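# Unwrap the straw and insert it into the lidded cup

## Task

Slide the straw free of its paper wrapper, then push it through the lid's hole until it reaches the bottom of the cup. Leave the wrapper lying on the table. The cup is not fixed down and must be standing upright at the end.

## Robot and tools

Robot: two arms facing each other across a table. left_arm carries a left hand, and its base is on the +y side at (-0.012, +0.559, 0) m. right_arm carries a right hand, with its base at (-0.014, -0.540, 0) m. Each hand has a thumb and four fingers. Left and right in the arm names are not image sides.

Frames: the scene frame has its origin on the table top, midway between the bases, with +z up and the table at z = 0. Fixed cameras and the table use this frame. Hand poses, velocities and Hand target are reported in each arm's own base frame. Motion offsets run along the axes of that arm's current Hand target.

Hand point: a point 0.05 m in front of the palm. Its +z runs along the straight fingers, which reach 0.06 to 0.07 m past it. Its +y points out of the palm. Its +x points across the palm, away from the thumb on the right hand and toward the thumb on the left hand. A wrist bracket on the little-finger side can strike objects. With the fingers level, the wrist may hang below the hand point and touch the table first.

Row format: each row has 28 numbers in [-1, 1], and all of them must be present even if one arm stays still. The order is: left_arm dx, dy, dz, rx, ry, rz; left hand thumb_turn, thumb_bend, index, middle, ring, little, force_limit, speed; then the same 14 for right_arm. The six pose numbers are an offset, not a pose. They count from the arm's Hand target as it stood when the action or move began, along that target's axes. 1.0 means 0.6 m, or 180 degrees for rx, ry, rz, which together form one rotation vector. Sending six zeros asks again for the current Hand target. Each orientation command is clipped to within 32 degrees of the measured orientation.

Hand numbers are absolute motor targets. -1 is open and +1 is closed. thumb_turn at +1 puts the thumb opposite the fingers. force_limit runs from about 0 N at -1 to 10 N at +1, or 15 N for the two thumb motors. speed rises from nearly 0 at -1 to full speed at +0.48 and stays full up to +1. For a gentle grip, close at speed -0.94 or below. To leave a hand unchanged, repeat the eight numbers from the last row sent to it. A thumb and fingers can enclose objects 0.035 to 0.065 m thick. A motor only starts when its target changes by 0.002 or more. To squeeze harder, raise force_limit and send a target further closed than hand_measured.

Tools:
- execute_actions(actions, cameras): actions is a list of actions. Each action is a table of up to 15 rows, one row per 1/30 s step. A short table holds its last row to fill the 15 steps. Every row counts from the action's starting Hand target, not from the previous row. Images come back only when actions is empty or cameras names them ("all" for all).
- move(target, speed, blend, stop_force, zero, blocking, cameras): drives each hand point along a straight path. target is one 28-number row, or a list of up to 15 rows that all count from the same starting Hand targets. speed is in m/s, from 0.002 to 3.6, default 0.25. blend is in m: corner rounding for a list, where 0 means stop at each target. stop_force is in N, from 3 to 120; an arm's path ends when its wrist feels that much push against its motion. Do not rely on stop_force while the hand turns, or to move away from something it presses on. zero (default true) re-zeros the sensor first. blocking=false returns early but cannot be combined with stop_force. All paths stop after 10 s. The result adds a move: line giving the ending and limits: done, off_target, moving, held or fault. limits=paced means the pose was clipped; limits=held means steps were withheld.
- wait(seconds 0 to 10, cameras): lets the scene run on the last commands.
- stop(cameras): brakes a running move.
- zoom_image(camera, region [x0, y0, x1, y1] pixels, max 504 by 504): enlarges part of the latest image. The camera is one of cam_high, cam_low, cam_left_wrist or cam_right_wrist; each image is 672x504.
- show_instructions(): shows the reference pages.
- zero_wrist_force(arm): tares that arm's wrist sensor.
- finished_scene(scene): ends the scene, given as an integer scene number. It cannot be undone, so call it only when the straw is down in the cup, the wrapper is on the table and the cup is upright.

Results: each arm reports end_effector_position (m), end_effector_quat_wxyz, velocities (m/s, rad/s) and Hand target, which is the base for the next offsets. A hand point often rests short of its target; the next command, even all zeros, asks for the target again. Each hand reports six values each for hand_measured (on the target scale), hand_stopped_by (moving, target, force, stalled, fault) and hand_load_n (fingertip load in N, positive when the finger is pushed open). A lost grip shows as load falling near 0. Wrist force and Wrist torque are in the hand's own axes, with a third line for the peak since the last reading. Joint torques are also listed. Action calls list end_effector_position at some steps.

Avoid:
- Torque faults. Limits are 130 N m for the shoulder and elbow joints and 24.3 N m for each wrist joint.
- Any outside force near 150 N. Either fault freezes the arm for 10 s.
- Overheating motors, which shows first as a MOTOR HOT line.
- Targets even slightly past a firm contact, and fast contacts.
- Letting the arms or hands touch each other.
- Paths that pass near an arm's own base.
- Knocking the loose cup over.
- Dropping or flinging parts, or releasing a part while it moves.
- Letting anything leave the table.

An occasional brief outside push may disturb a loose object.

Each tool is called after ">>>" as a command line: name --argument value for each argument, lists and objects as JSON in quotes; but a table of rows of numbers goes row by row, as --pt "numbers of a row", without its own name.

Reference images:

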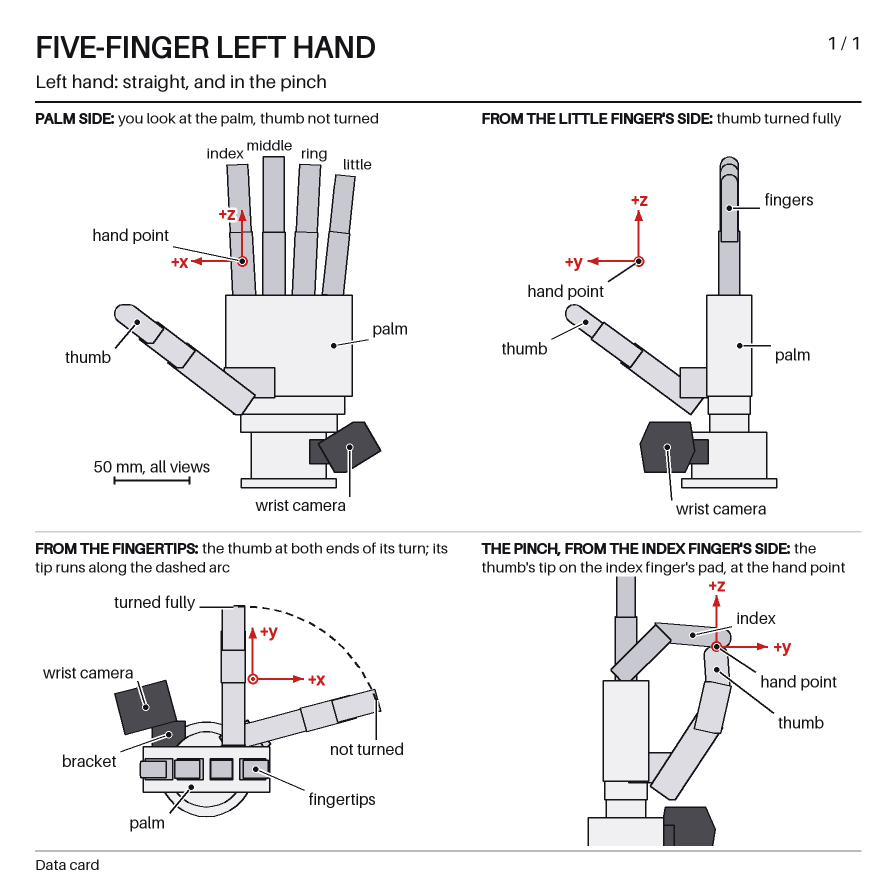

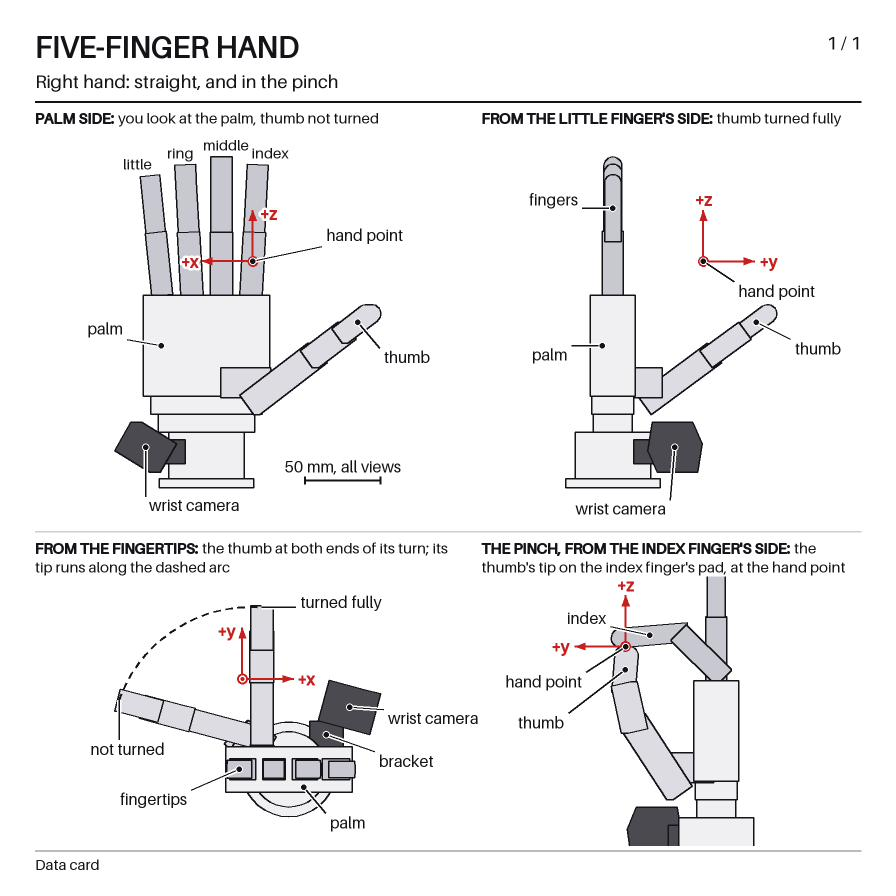

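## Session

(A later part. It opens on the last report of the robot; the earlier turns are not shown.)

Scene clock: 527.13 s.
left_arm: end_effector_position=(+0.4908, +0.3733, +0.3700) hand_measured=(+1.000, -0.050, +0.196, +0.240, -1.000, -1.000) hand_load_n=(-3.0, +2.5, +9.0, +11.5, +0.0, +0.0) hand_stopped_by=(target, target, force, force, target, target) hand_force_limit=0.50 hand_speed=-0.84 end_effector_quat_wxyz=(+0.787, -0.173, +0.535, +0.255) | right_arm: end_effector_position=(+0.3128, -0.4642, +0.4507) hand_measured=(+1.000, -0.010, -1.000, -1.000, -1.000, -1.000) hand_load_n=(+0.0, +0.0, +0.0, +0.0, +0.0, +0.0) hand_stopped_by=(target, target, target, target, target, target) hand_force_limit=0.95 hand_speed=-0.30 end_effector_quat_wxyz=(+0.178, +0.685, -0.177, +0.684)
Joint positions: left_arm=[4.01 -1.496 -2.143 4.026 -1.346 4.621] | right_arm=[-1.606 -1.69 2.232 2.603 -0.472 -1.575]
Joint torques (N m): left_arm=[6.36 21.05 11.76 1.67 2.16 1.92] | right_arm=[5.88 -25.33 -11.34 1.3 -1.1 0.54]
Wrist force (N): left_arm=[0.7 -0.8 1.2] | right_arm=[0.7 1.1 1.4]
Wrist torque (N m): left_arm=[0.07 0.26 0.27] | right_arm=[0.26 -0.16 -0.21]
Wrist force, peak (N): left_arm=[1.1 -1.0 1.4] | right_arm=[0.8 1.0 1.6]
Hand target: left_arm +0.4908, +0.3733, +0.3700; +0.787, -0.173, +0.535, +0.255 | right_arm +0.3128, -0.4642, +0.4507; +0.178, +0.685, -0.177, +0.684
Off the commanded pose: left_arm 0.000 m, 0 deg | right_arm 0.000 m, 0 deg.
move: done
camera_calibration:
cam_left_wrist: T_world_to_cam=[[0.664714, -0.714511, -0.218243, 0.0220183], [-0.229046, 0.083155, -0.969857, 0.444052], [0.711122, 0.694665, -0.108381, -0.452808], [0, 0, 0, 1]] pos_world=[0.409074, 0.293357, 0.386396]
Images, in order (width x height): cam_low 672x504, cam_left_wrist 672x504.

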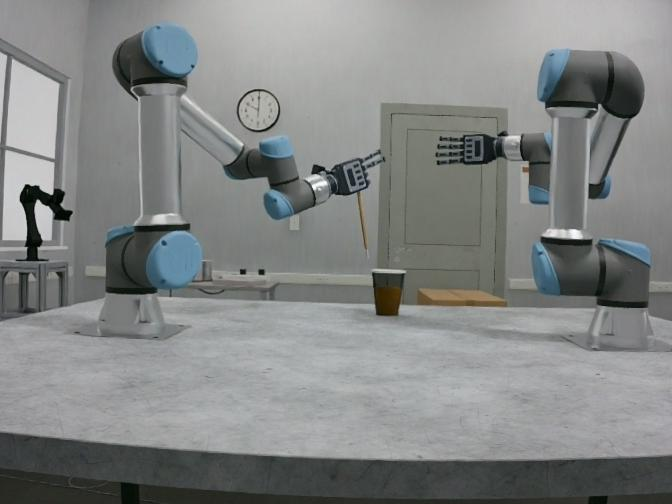

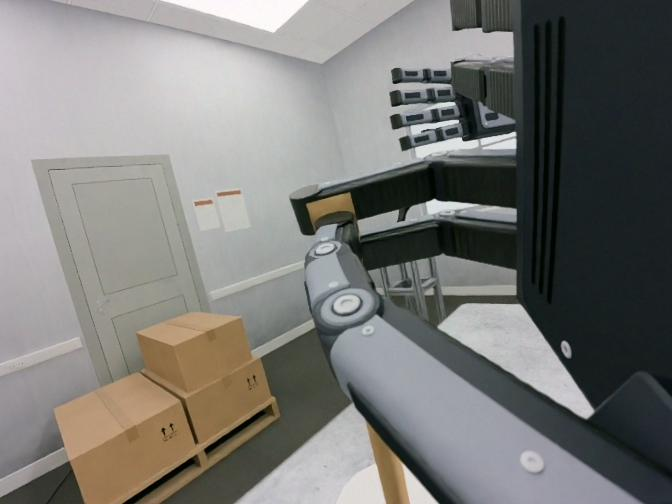

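>>> move --pt "0.02 0 0 -0.1488 0 -0.4774 1 -0.05 0.6 0.7 -1 -1 0.5 -0.84 0 0 0 0 0 0 1 -0.01 -1 -1 -1 -1 0.95 -0.3" --pt "0.1942 -0.0242 -0.0077 -0.2975 0 -0.9547 1 -0.05 0.6 0.7 -1 -1 0.5 -0.84 0 0 0 0 0 0 1 -0.01 -1 -1 -1 -1 0.95 -0.3" --speed 0.4 --blend 0.03 --cameras '["cam_high","cam_low","cam_left_wrist"]'

>>> zoom_image --camera "cam_low" --region '[300, 130, 440, 330]'

>>> zoom_image --camera "cam_high" --region '[250, 20, 400, 150]'

Scene clock: 562.83 s.
left_arm: end_effector_position=(+0.5305, +0.3841, +0.2599) hand_measured=(+1.000, -0.050, +0.196, +0.240, -1.000, -1.000) hand_load_n=(-3.0, +2.5, +9.5, +11.5, +0.0, +0.0) hand_stopped_by=(target, target, force, force, target, target) hand_force_limit=0.50 hand_speed=-0.84 end_effector_quat_wxyz=(-0.192, +0.745, +0.241, +0.592) | right_arm: end_effector_position=(+0.3128, -0.4642, +0.4507) hand_measured=(+1.000, -0.010, -1.000, -1.000, -1.000, -1.000) hand_load_n=(+0.0, +0.0, +0.0, +0.0, +0.5, +0.0) hand_stopped_by=(target, target, target, target, target, target) hand_force_limit=0.95 hand_speed=-0.30 end_effector_quat_wxyz=(+0.178, +0.685, -0.177, +0.684)
Joint positions: left_arm=[4.249 -1.744 -1.928 3.416 -1.103 1.688] | right_arm=[-1.606 -1.69 2.232 2.603 -0.472 -1.575]
Joint torques (N m): left_arm=[-6.27 26.43 26.96 -0.97 -1.85 -1.51] | right_arm=[7.42 -23.91 -10.46 1.46 -0.91 0.36]
Wrist force (N): left_arm=[0.4 0.0 0.8] | right_arm=[0.6 0.9 1.5]
Wrist torque (N m): left_arm=[0.12 0.06 -0.13] | right_arm=[0.23 -0.14 -0.23]
Wrist force, peak (N): left_arm=[0.5 -2.2 1.4] | right_arm=[0.6 0.8 1.8]
Hand target: left_arm +0.5305, +0.3841, +0.2600; -0.192, +0.745, +0.241, +0.592 | right_arm +0.3128, -0.4642, +0.4507; +0.178, +0.685, -0.177, +0.684
Off the commanded pose: left_arm 0.000 m, 0 deg | right_arm 0.000 m, 0 deg.
move: done
camera_calibration:
cam_left_wrist: T_world_to_cam=[[-0.497571, 0.835294, 0.233896, -0.116905], [-0.10764, -0.327017, 0.938868, -0.0575402], [0.860719, 0.441977, 0.252625, -0.576592], [0, 0, 0, 1]] pos_world=[0.431921, 0.333674, 0.227028]
Images, in order (width x height): cam_high 672x504, cam_low 672x504, cam_left_wrist 672x504.

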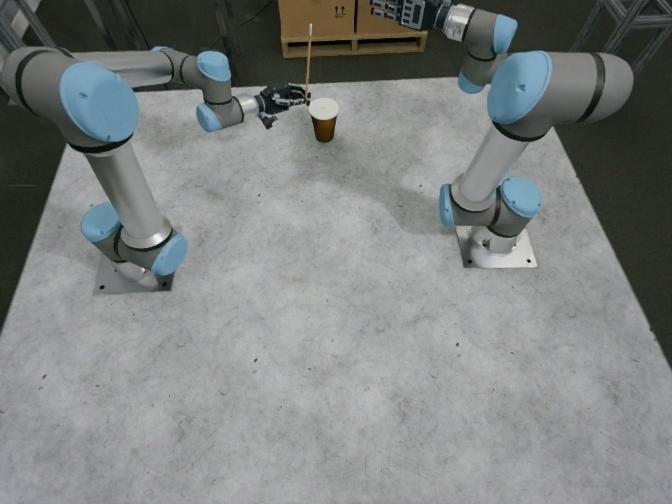

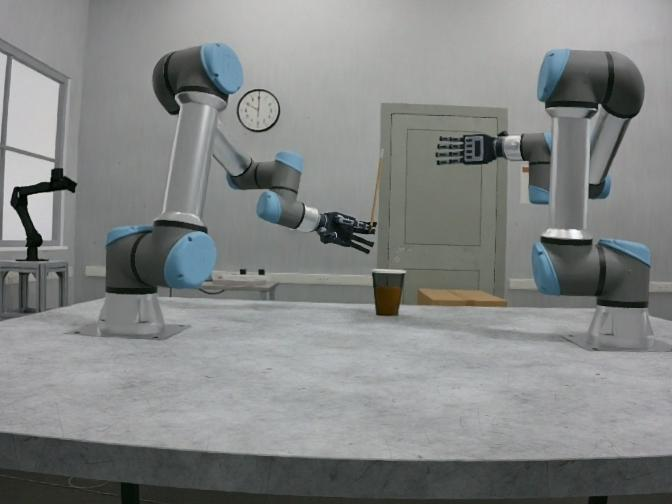

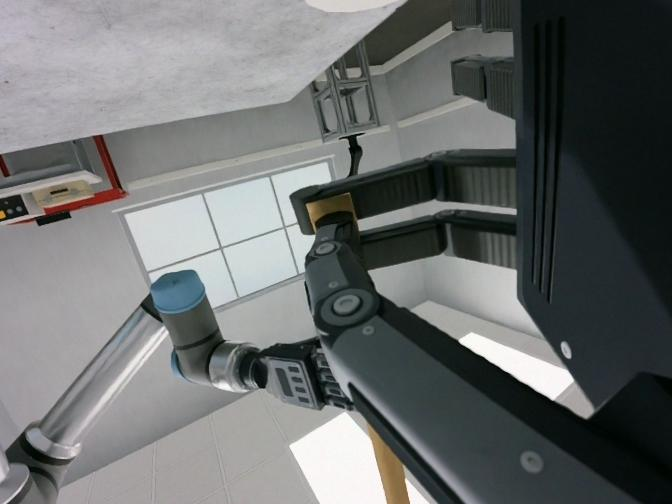

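Scaled by 2.520.

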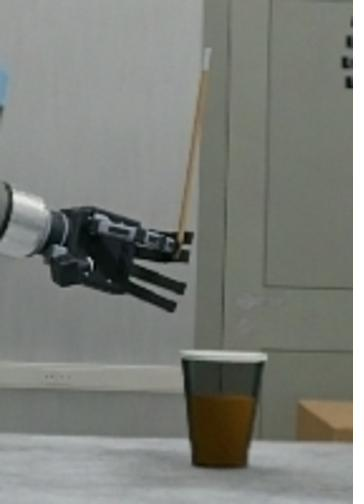

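Scaled by 3.360.

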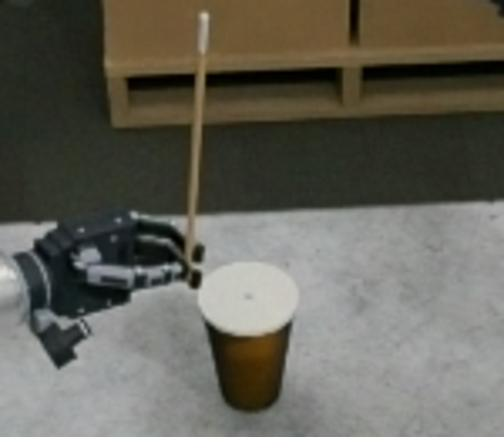

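>>> move --target '[0,0,0,0,0.05,0,1,-0.05,0.6,0.7,-1,-1,0.5,-0.84,0.0072,-0.4235,0.0455,0,0,0,1,-0.01,-1,-1,-1,-1,0.95,-0.3]' --speed 0.3 --cameras '["cam_high","cam_low","cam_right_wrist"]'

>>> zoom_image --camera "cam_low" --region '[300, 110, 470, 270]'

>>> zoom_image --camera "cam_high" --region '[260, 10, 400, 130]'

Scene clock: 592.57 s.
left_arm: end_effector_position=(+0.5305, +0.3840, +0.2599) hand_measured=(+1.000, -0.050, +0.196, +0.240, -1.000, -1.000) hand_load_n=(-3.0, +2.5, +10.0, +11.5, +0.0, +0.0) hand_stopped_by=(target, target, force, force, target, target) hand_force_limit=0.50 hand_speed=-0.84 end_effector_quat_wxyz=(-0.210, +0.696, +0.225, +0.649) | right_arm: end_effector_position=(+0.4600, -0.2553, +0.4546) hand_measured=(+1.000, -0.010, -1.000, -1.000, -1.000, -1.000) hand_load_n=(+0.0, +0.0, +0.0, +0.0, +0.0, +0.0) hand_stopped_by=(target, target, target, target, target, target) hand_force_limit=0.95 hand_speed=-0.30 end_effector_quat_wxyz=(+0.178, +0.685, -0.177, +0.684)
Joint positions: left_arm=[4.25 -1.757 -2.024 3.701 -1.09 1.607] | right_arm=[-0.783 -1.793 2.302 2.634 -1.294 -1.573]
Joint torques (N m): left_arm=[-7.42 29.5 26.95 1.37 -0.97 2.01] | right_arm=[5.59 -20.43 -14.02 0.86 -1.49 -1.38]
Wrist force (N): left_arm=[0.4 -0.6 0.5] | right_arm=[0.8 0.8 1.8]
Wrist torque (N m): left_arm=[0.09 0.02 -0.01] | right_arm=[0.22 -0.15 -0.29]
Wrist force, peak (N): left_arm=[0.3 -0.4 1.1] | right_arm=[0.7 3.2 1.4]
Hand target: left_arm +0.5305, +0.3841, +0.2600; -0.210, +0.696, +0.225, +0.649 | right_arm +0.4600, -0.2552, +0.4546; +0.178, +0.685, -0.177, +0.684
Off the commanded pose: left_arm 0.000 m, 0 deg | right_arm 0.000 m, 0 deg.
move: done
camera_calibration:
cam_right_wrist: T_world_to_cam=[[-0.432315, -0.852195, 0.294734, -0.145042], [-0.559795, -0.00260198, -0.828627, 0.636166], [0.706919, -0.523218, -0.475929, -0.130408], [0, 0, 0, 1]] pos_world=[0.385606, -0.190181, 0.507828]
Images, in order (width x height): cam_high 672x504, cam_low 672x504, cam_right_wrist 672x504.

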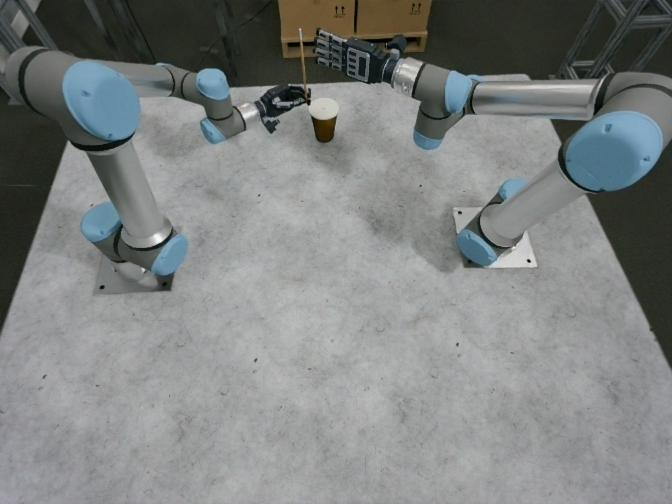

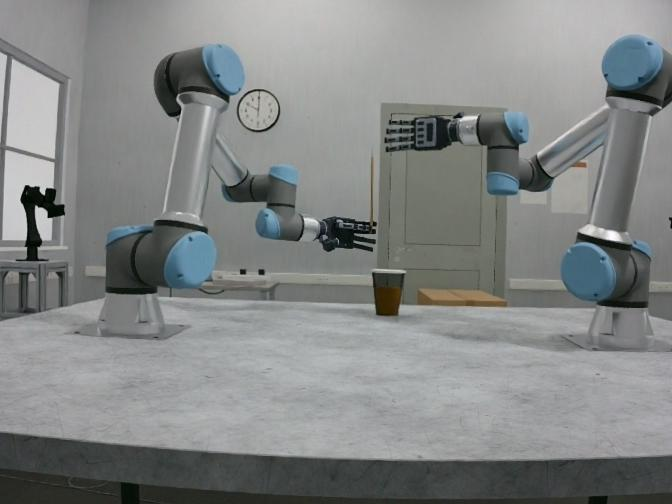

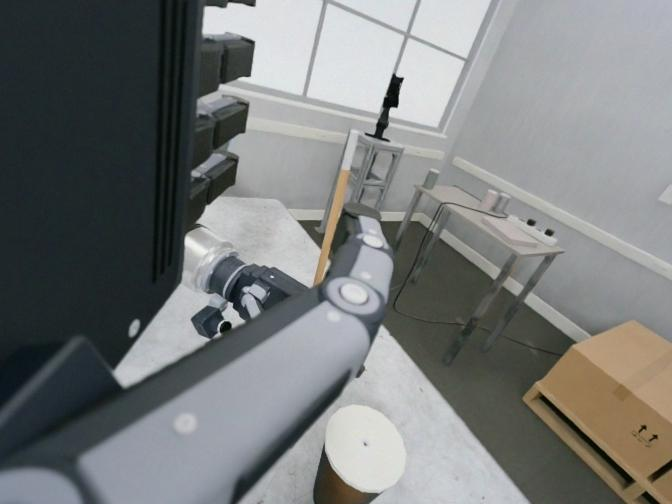

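Scaled by 2.965.

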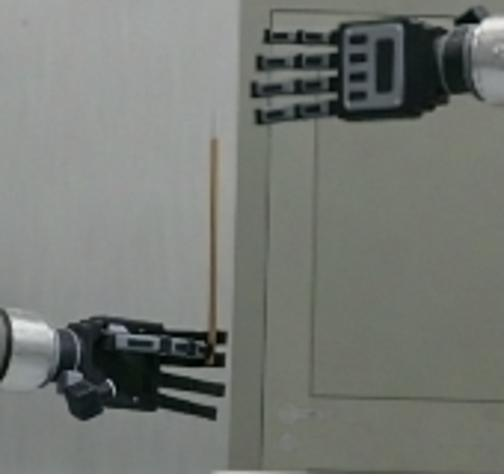

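Scaled by 3.600.

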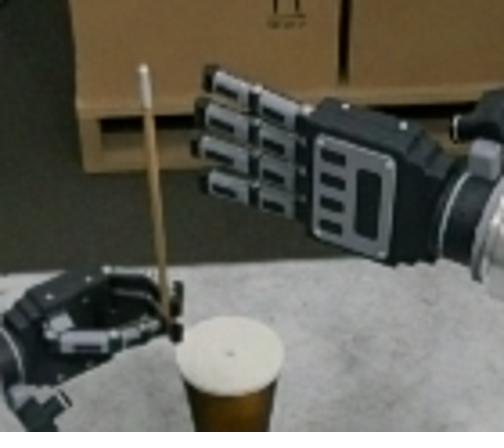

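>>> move --target '[0,0,0,0,0,0,1,-0.05,0.6,0.7,-1,-1,0.5,-0.84,0,-0.005,0.155,0,0,0,1,-0.01,-1,-1,-1,-1,0.95,-0.3]' --speed 0.2 --cameras '["cam_low","cam_high","cam_right_wrist"]'

>>> zoom_image --camera "cam_right_wrist" --region '[270, 130, 450, 310]'

>>> zoom_image --camera "cam_low" --region '[340, 110, 440, 190]'

>>> zoom_image --camera "cam_high" --region '[260, 10, 400, 130]'

Scene clock: 623.43 s.
left_arm: end_effector_position=(+0.5305, +0.3841, +0.2600) hand_measured=(+1.000, -0.050, +0.196, +0.240, -1.000, -1.000) hand_load_n=(-3.0, +2.5, +9.5, +11.5, +0.0, +0.0) hand_stopped_by=(target, target, force, force, target, target) hand_force_limit=0.50 hand_speed=-0.84 end_effector_quat_wxyz=(-0.210, +0.696, +0.225, +0.649) | right_arm: end_effector_position=(+0.5427, -0.2977, +0.4544) hand_measured=(+1.000, -0.010, -1.000, -1.000, -1.000, -1.000) hand_load_n=(+0.0, +0.0, +0.0, +0.0, +0.0, +0.0) hand_stopped_by=(target, target, target, target, target, target) hand_force_limit=0.95 hand_speed=-0.30 end_effector_quat_wxyz=(+0.178, +0.685, -0.177, +0.684)
Joint positions: left_arm=[4.25 -1.756 -2.024 3.701 -1.09 1.608] | right_arm=[-0.701 -1.54 2.08 2.604 -1.376 -1.573]
Joint torques (N m): left_arm=[-8.24 29.62 27.32 2.09 -2.51 1.44] | right_arm=[-7.06 -12.01 -25.6 -0.54 1.51 1.17]
Wrist force (N): left_arm=[0.3 -0.6 0.7] | right_arm=[0.6 1.2 1.3]
Wrist torque (N m): left_arm=[0.09 0.04 -0.02] | right_arm=[0.30 -0.11 -0.29]
Wrist force, peak (N): left_arm=[0.4 -0.7 1.0] | right_arm=[0.6 1.0 3.1]
Hand target: left_arm +0.5305, +0.3841, +0.2600; -0.210, +0.696, +0.225, +0.649 | right_arm +0.5428, -0.2977, +0.4545; +0.178, +0.685, -0.177, +0.684
Off the commanded pose: left_arm 0.000 m, 0 deg | right_arm 0.000 m, 0 deg.
move: done
camera_calibration:
cam_right_wrist: T_world_to_cam=[[-0.432342, -0.85221, 0.29465, -0.145341], [-0.559817, -0.00248589, -0.828613, 0.682297], [0.706885, -0.523194, -0.476007, -0.211041], [0, 0, 0, 1]] pos_world=[0.468306, -0.232581, 0.507728]
Images, in order (width x height): cam_high 672x504, cam_low 672x504, cam_right_wrist 672x504.

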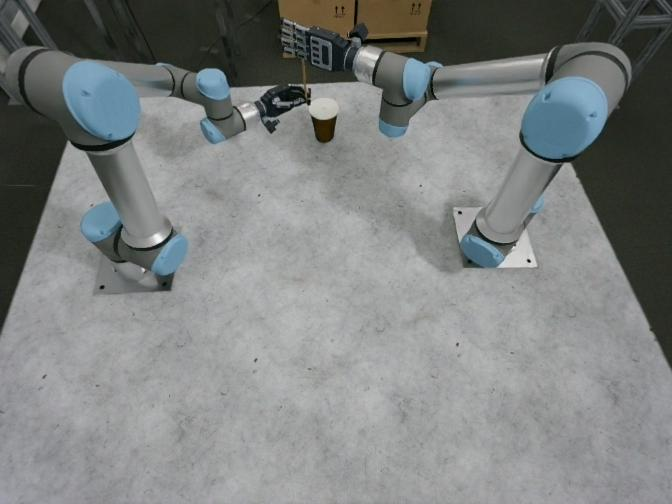

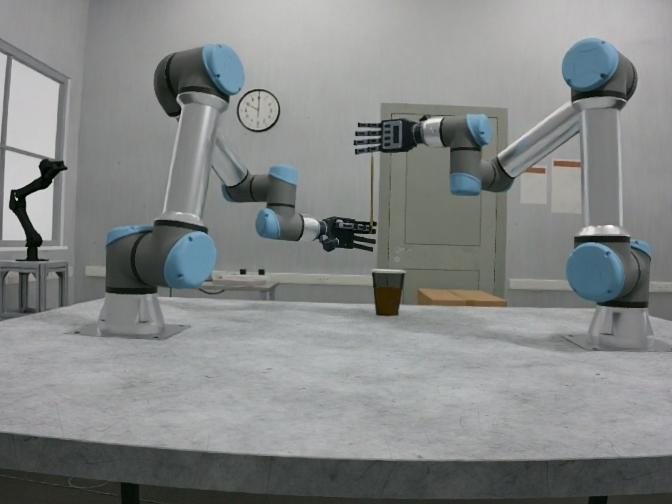

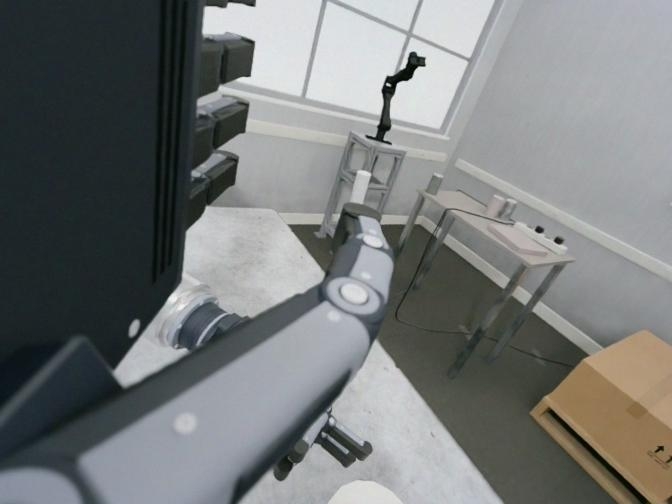

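Scaled by 2.800.

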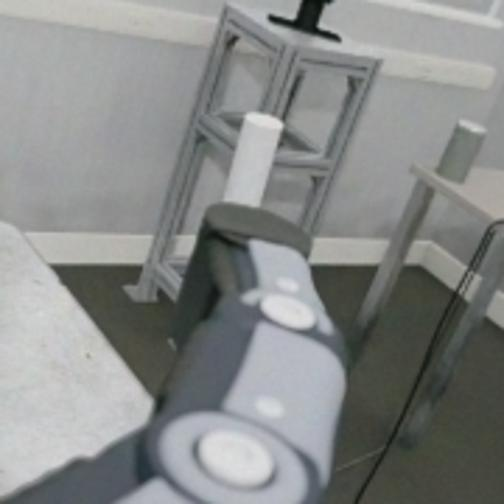

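Scaled by 5.040.

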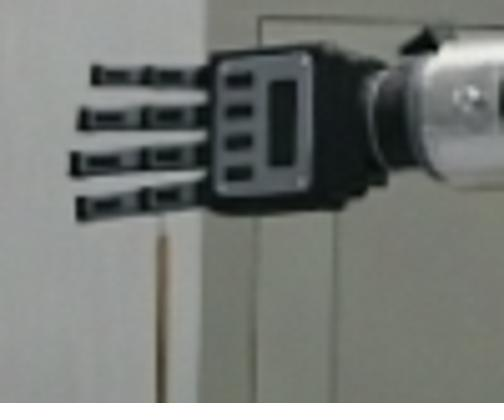

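Scaled by 3.600.

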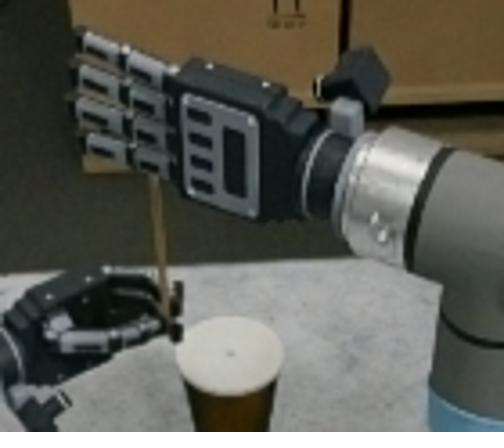

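>>> move --target '[0,0,0,0,0,0,1,-0.05,0.6,0.7,-1,-1,0.5,-0.84,0,0,0.04,0,0,0,1,-0.01,-1,-1,-1,-1,0.95,-0.3]' --speed 0.1 --cameras '["cam_low","cam_high","cam_right_wrist"]'

>>> zoom_image --camera "cam_right_wrist" --region '[310, 150, 410, 250]'

>>> zoom_image --camera "cam_low" --region '[340, 110, 440, 190]'

>>> zoom_image --camera "cam_high" --region '[260, 10, 360, 110]'

Scene clock: 656.63 s.
left_arm: end_effector_position=(+0.5305, +0.3841, +0.2600) hand_measured=(+1.000, -0.050, +0.196, +0.240, -1.000, -1.000) hand_load_n=(-2.5, +2.5, +9.5, +11.5, +0.0, +0.0) hand_stopped_by=(target, target, force, force, target, target) hand_force_limit=0.50 hand_speed=-0.84 end_effector_quat_wxyz=(-0.210, +0.696, +0.225, +0.649) | right_arm: end_effector_position=(+0.5638, -0.3094, +0.4543) hand_measured=(+1.000, -0.010, -1.000, -1.000, -1.000, -1.000) hand_load_n=(+0.5, +0.0, +0.0, +0.0, +0.0, +0.0) hand_stopped_by=(target, target, target, target, target, target) hand_force_limit=0.95 hand_speed=-0.30 end_effector_quat_wxyz=(+0.178, +0.685, -0.177, +0.684) end_effector_velocity=(-0.002, +0.001, +0.000) end_effector_angular_velocity=(+0.000, -0.001, +0.000)
Joint positions: left_arm=[4.25 -1.756 -2.024 3.701 -1.09 1.608] | right_arm=[-0.688 -1.482 2.018 2.608 -1.389 -1.573]
Joint velocities: left_arm=[within noise] | right_arm=[0 -0.005 0.005 0 0 0.001]
Joint torques (N m): left_arm=[-7.42 29.82 26.14 1.91 -2.43 1.75] | right_arm=[-5.85 -32.46 -13.03 -0.54 1.26 1.33]
Wrist force (N): left_arm=[0.1 -0.4 0.7] | right_arm=[0.6 0.9 1.3]
Wrist torque (N m): left_arm=[0.10 0.07 -0.04] | right_arm=[0.25 -0.11 -0.30]
Wrist force, peak (N): left_arm=[0.2 -0.6 1.1] | right_arm=[0.6 1.2 1.8]
Hand target: left_arm +0.5305, +0.3841, +0.2600; -0.210, +0.696, +0.225, +0.649 | right_arm +0.5638, -0.3094, +0.4544; +0.178, +0.685, -0.177, +0.684
Off the commanded pose: left_arm 0.000 m, 0 deg | right_arm 0.000 m, 0 deg.
move: done
camera_calibration:
cam_right_wrist: T_world_to_cam=[[-0.432375, -0.852203, 0.294622, -0.146085], [-0.559897, -0.002378, -0.828559, 0.694091], [0.706801, -0.523206, -0.476118, -0.232102], [0, 0, 0, 1]] pos_world=[0.489506, -0.244281, 0.507628]
Images, in order (width x height): cam_high 672x504, cam_low 672x504, cam_right_wrist 672x504.

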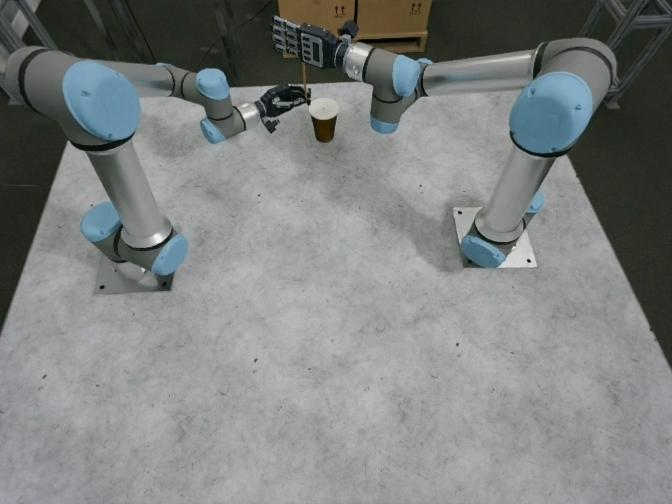

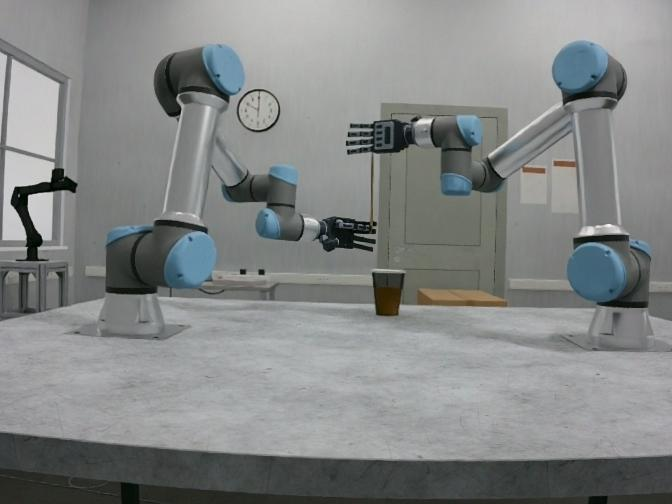

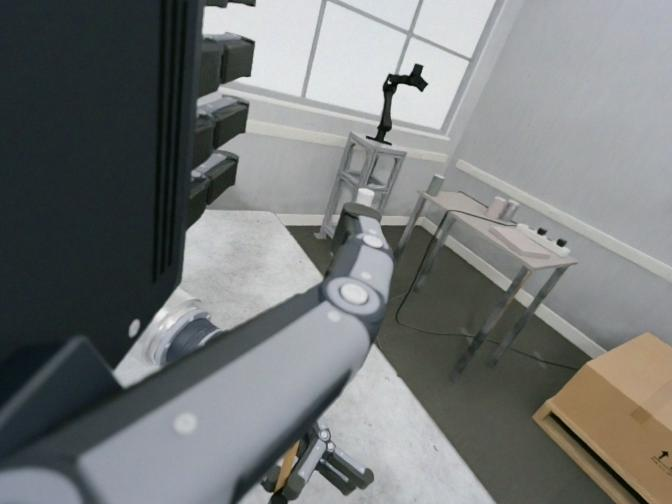

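Scaled by 5.040.

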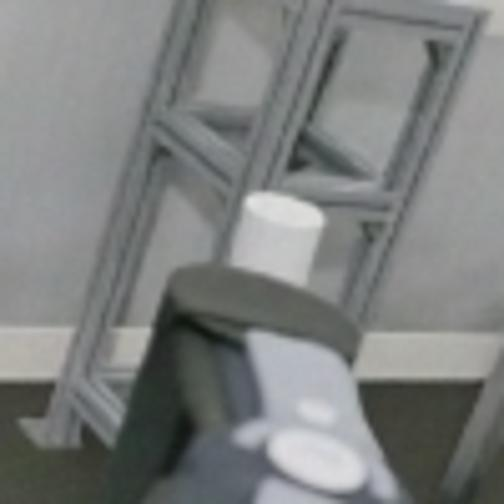

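Scaled by 5.040.

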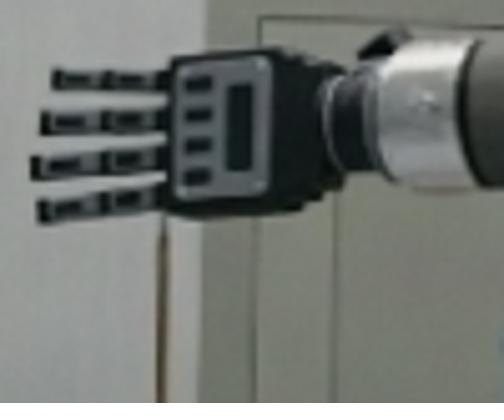

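Scaled by 5.040.

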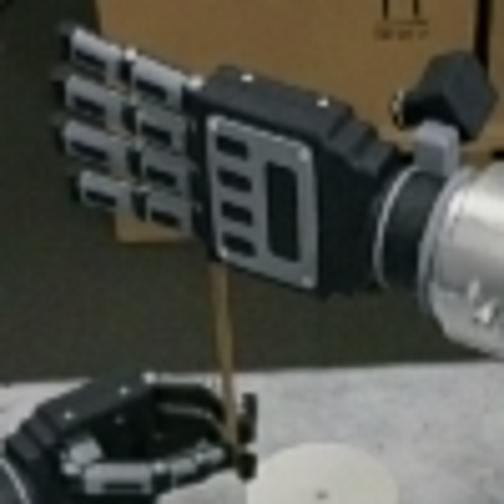

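>>> move --pt "0 0 0 0 0 0 1 -0.05 0.6 0.7 -1 -1 0.5 -0.84 0.0025 0 0.005 0 0 0 1 -0.01 0.05 0.05 -1 -1 0.95 -0.5" --pt "0 0 0 0 0 0 1 -0.05 0.6 0.7 -1 -1 0.5 -0.84 0.0025 0 0.005 0 0 0 1 -0.01 0.05 0.05 -1 -1 0.95 -0.5" --pt "0 0 0 0 0 0 1 -0.05 0.6 0.7 -1 -1 0.5 -0.84 0.0025 0 0.005 0 0 0 1 -0.01 0.6 0.6 -1 -1 0.95 -0.82" --speed 0.05 --cameras '["cam_low","cam_right_wrist","cam_high"]'

>>> zoom_image --camera "cam_right_wrist" --region '[290, 150, 430, 290]'

>>> zoom_image --camera "cam_low" --region '[330, 110, 430, 260]'

Scene clock: 676.27 s.
left_arm: end_effector_position=(+0.5305, +0.3841, +0.2600) hand_measured=(+1.000, -0.050, +0.196, +0.240, -1.000, -1.000) hand_load_n=(-2.5, +2.5, +11.5, +11.5, +0.0, +0.0) hand_stopped_by=(target, target, force, force, target, target) hand_force_limit=0.50 hand_speed=-0.84 end_effector_quat_wxyz=(-0.210, +0.696, +0.225, +0.649) | right_arm: end_effector_position=(+0.5664, -0.3108, +0.4559) hand_measured=(+1.000, -0.010, +0.260, +0.244, -1.000, -1.000) hand_load_n=(-0.5, +1.5, +14.5, +13.0, +0.0, +0.0) hand_stopped_by=(target, target, force, force, target, target) hand_force_limit=0.95 hand_speed=-0.82 end_effector_quat_wxyz=(+0.178, +0.685, -0.177, +0.684)
Joint positions: left_arm=[4.25 -1.756 -2.024 3.701 -1.09 1.608] | right_arm=[-0.687 -1.477 2.008 2.613 -1.39 -1.573]
Joint torques (N m): left_arm=[-5.3 28.95 25.91 1.68 -2.42 1.4] | right_arm=[2.68 -34.5 -11.79 -4.04 1.54 1.37]
Wrist force (N): left_arm=[0.2 -0.1 1.1] | right_arm=[0.4 0.5 1.7]
Wrist torque (N m): left_arm=[0.12 0.02 0.00] | right_arm=[0.22 -0.11 -0.29]
Wrist force, peak (N): left_arm=[0.6 -0.5 1.0] | right_arm=[0.4 0.7 2.0]
Hand target: left_arm +0.5305, +0.3841, +0.2600; -0.210, +0.696, +0.225, +0.649 | right_arm +0.5664, -0.3108, +0.4559; +0.178, +0.685, -0.177, +0.684
Off the commanded pose: left_arm 0.000 m, 0 deg | right_arm 0.000 m, 0 deg.
move: done
camera_calibration:
cam_right_wrist: T_world_to_cam=[[-0.432342, -0.85221, 0.29465, -0.146671], [-0.559817, -0.00248589, -0.828613, 0.696693], [0.706885, -0.523194, -0.476007, -0.233982], [0, 0, 0, 1]] pos_world=[0.492006, -0.245681, 0.509128]
Images, in order (width x height): cam_high 672x504, cam_low 672x504, cam_right_wrist 672x504.

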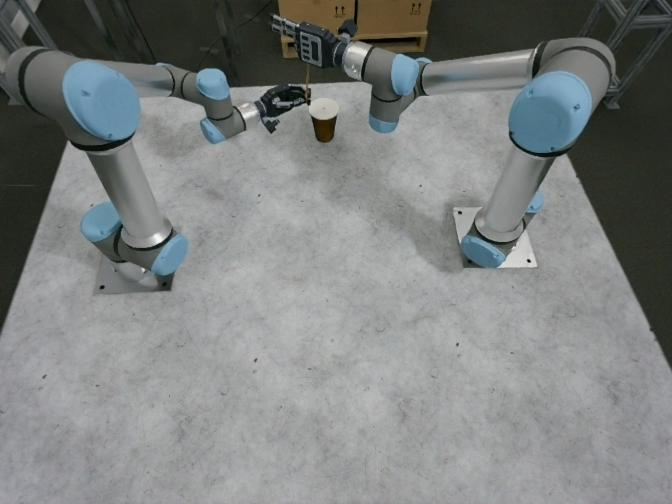

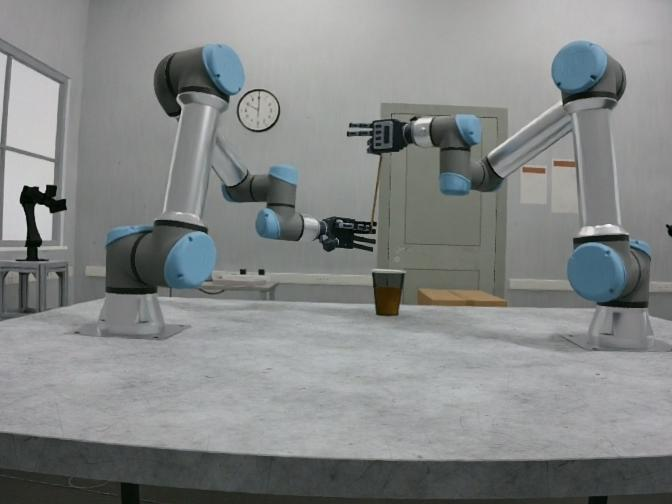

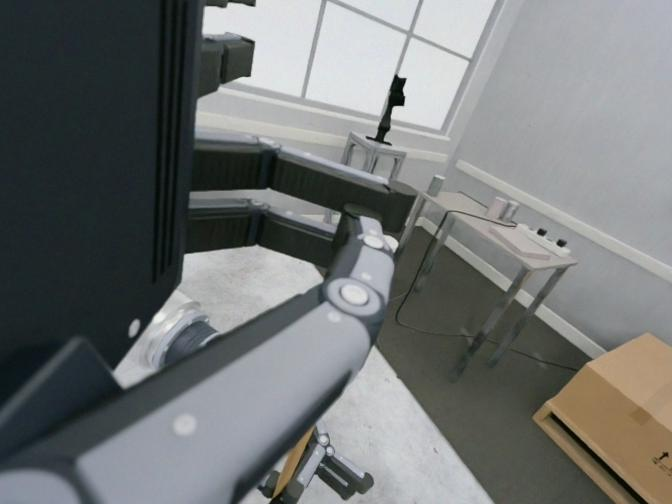

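Scaled by 3.600.

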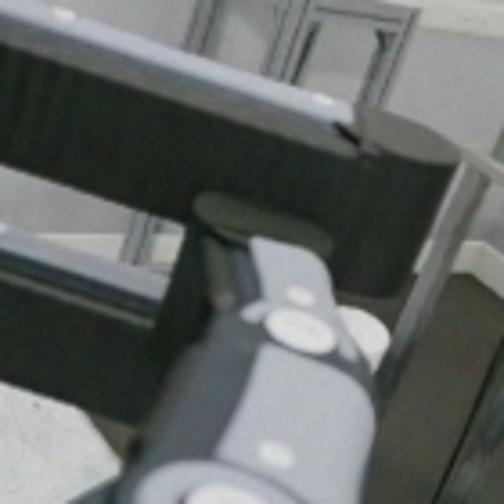

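Scaled by 3.360.

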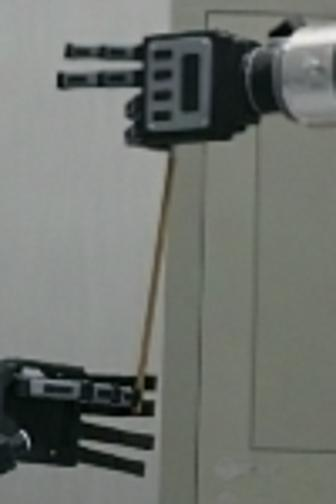

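>>> move --pt "0 0 0 0 0 0 1 -0.05 0.6 0.7 -1 -1 0.5 -0.84 0 0 0 0 0 0 1 -0.01 -1 -1 -1 -1 0.95 -0.5" --pt "0 0 0 0 0 0 1 -0.05 0.6 0.7 -1 -1 0.5 -0.84 0 -0.01 -0.06 0 0 0 1 -0.01 -1 -1 -1 -1 0.95 -0.5" --speed 0.1 --cameras '["cam_low","cam_right_wrist","cam_high"]'

>>> zoom_image --camera "cam_right_wrist" --region '[290, 150, 430, 290]'

>>> zoom_image --camera "cam_low" --region '[330, 110, 430, 260]'

>>> zoom_image --camera "cam_high" --region '[260, 10, 360, 110]'

Scene clock: 698.63 s.
left_arm: end_effector_position=(+0.5305, +0.3841, +0.2600) hand_measured=(+1.000, -0.050, +0.196, +0.240, -1.000, -1.000) hand_load_n=(-2.5, +2.5, +9.5, +11.5, -0.5, +0.0) hand_stopped_by=(target, target, force, force, target, target) hand_force_limit=0.50 hand_speed=-0.84 end_effector_quat_wxyz=(-0.210, +0.696, +0.225, +0.649) | right_arm: end_effector_position=(+0.5378, -0.2881, +0.4561) hand_measured=(+1.000, -0.010, -1.000, -1.000, -1.000, -1.000) hand_load_n=(+0.0, +0.0, +0.0, +0.0, +0.0, +0.0) hand_stopped_by=(target, target, target, target, target, target) hand_force_limit=0.95 hand_speed=-0.50 end_effector_quat_wxyz=(+0.178, +0.685, -0.177, +0.684)
Joint positions: left_arm=[4.25 -1.756 -2.024 3.701 -1.09 1.608] | right_arm=[-0.689 -1.562 2.097 2.608 -1.389 -1.573]
Joint torques (N m): left_arm=[-6.75 28.71 26.1 1.91 -2.31 1.13] | right_arm=[-5.24 -7.55 -24.52 -1.23 1.48 1.31]
Wrist force (N): left_arm=[0.4 -0.6 0.8] | right_arm=[0.8 0.8 1.6]
Wrist torque (N m): left_arm=[0.06 0.04 -0.02] | right_arm=[0.23 -0.14 -0.29]
Wrist force, peak (N): left_arm=[0.2 -0.4 1.4] | right_arm=[0.7 1.1 2.3]
Hand target: left_arm +0.5305, +0.3841, +0.2600; -0.210, +0.696, +0.225, +0.649 | right_arm +0.5378, -0.2881, +0.4560; +0.178, +0.685, -0.177, +0.684
Off the commanded pose: left_arm 0.000 m, 0 deg | right_arm 0.000 m, 0 deg.
move: done
camera_calibration:
cam_right_wrist: T_world_to_cam=[[-0.432451, -0.852142, 0.294686, -0.139703], [-0.559588, -0.00261847, -0.828767, 0.680849], [0.706998, -0.523304, -0.475716, -0.202019], [0, 0, 0, 1]] pos_world=[0.463407, -0.222982, 0.509329]
Images, in order (width x height): cam_high 672x504, cam_low 672x504, cam_right_wrist 672x504.

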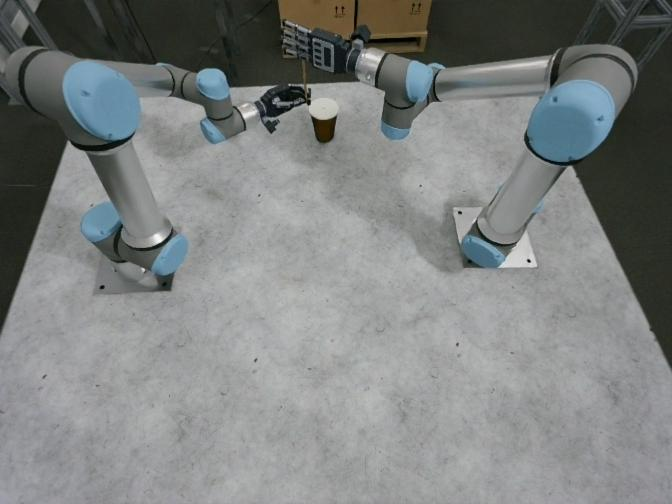

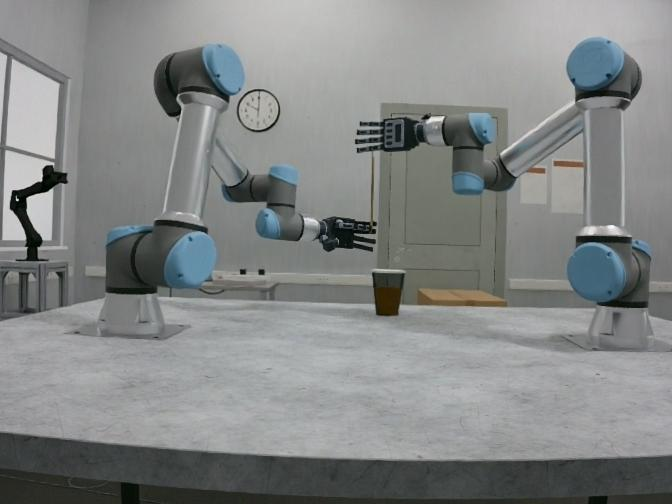

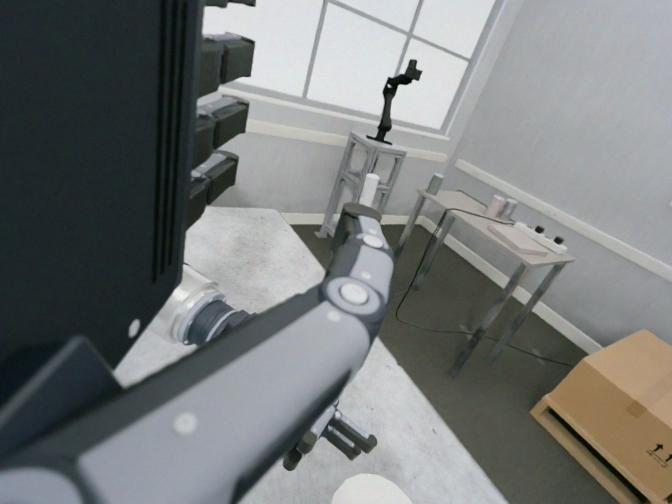

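Scaled by 3.600.

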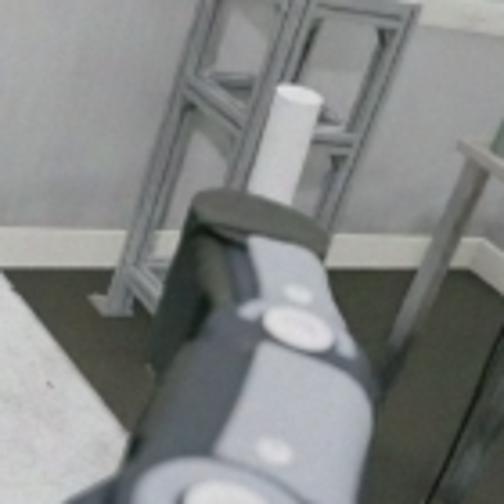

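Scaled by 3.360.

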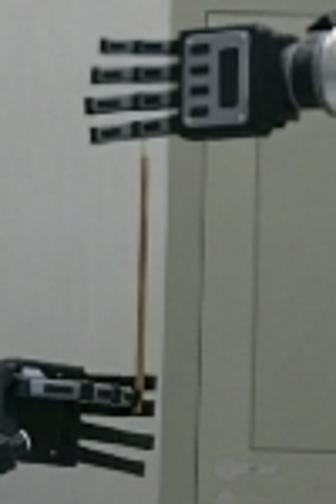

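Scaled by 5.040.

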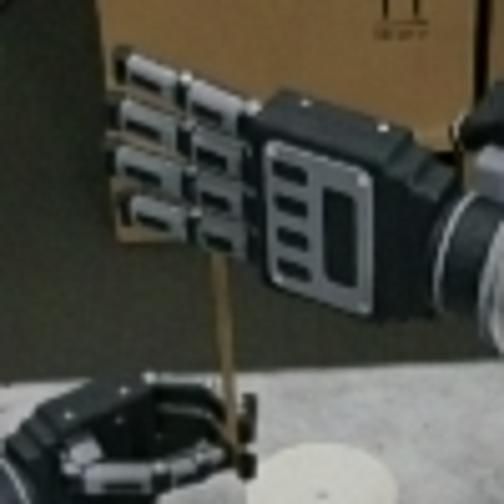

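>>> move --pt "0 0 0 0 0 0 1 -0.05 0.6 0.7 -1 -1 0.5 -0.84 0 0.0175 0 0 0 0 1 -0.01 -1 -1 -1 -1 0.95 -0.5" --pt "0 0 0 0 0 0 1 -0.05 0.6 0.7 -1 -1 0.5 -0.84 0 0.0175 0.062 0 0 0 1 -0.01 -1 -1 -1 -1 0.95 -0.5" --speed 0.1 --cameras '["cam_right_wrist"]'

>>> zoom_image --camera "cam_right_wrist" --region '[290, 150, 430, 290]'

Scene clock: 707.17 s.
left_arm: end_effector_position=(+0.5305, +0.3841, +0.2600) hand_measured=(+1.000, -0.050, +0.196, +0.240, -1.000, -1.000) hand_load_n=(-3.0, +2.5, +9.5, +11.5, +0.0, +0.0) hand_stopped_by=(target, target, force, force, target, target) hand_force_limit=0.50 hand_speed=-0.84 end_effector_quat_wxyz=(-0.210, +0.696, +0.225, +0.649) | right_arm: end_effector_position=(+0.5653, -0.3153, +0.4558) hand_measured=(+1.000, -0.010, -1.000, -1.000, -1.000, -1.000) hand_load_n=(+0.5, +0.0, +0.0, +0.0, +0.0, +0.5) hand_stopped_by=(target, target, target, target, target, target) hand_force_limit=0.95 hand_speed=-0.50 end_effector_quat_wxyz=(+0.178, +0.685, -0.177, +0.684)
Joint positions: left_arm=[4.25 -1.756 -2.024 3.701 -1.09 1.608] | right_arm=[-0.698 -1.476 2.006 2.613 -1.379 -1.573]
Joint torques (N m): left_arm=[-4.15 28.6 25.76 1.59 -2.62 1.03] | right_arm=[-7.09 -28.31 -18.21 -2.94 1.75 -0.08]
Wrist force (N): left_arm=[0.0 -0.6 0.4] | right_arm=[0.6 1.0 1.3]
Wrist torque (N m): left_arm=[0.10 0.07 -0.04] | right_arm=[0.26 -0.11 -0.30]
Wrist force, peak (N): left_arm=[0.0 -0.6 1.1] | right_arm=[0.5 0.8 2.3]
Hand target: left_arm +0.5305, +0.3841, +0.2600; -0.210, +0.696, +0.225, +0.649 | right_arm +0.5653, -0.3154, +0.4559; +0.178, +0.685, -0.177, +0.684
Off the commanded pose: left_arm 0.000 m, 0 deg | right_arm 0.000 m, 0 deg.
move: done
camera_calibration:
cam_right_wrist: T_world_to_cam=[[-0.432253, -0.852263, 0.294627, -0.151027], [-0.559986, -0.00239626, -0.828498, 0.696112], [0.706804, -0.523108, -0.47622, -0.235389], [0, 0, 0, 1]] pos_world=[0.490905, -0.25018, 0.509127]
Images, in order (width x height): cam_right_wrist 672x504.

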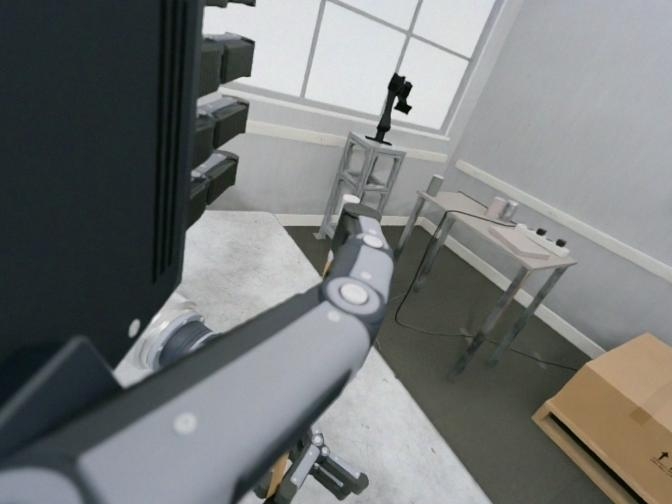

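Scaled by 3.600.

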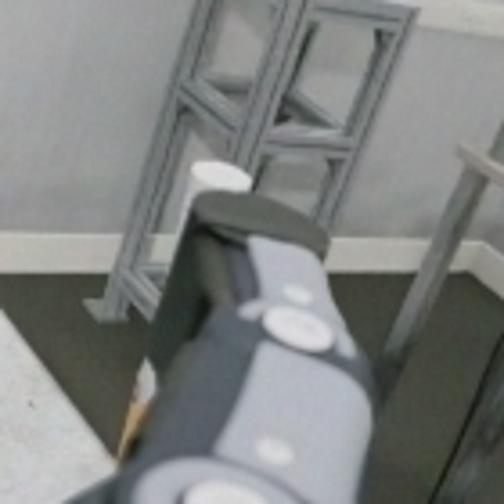

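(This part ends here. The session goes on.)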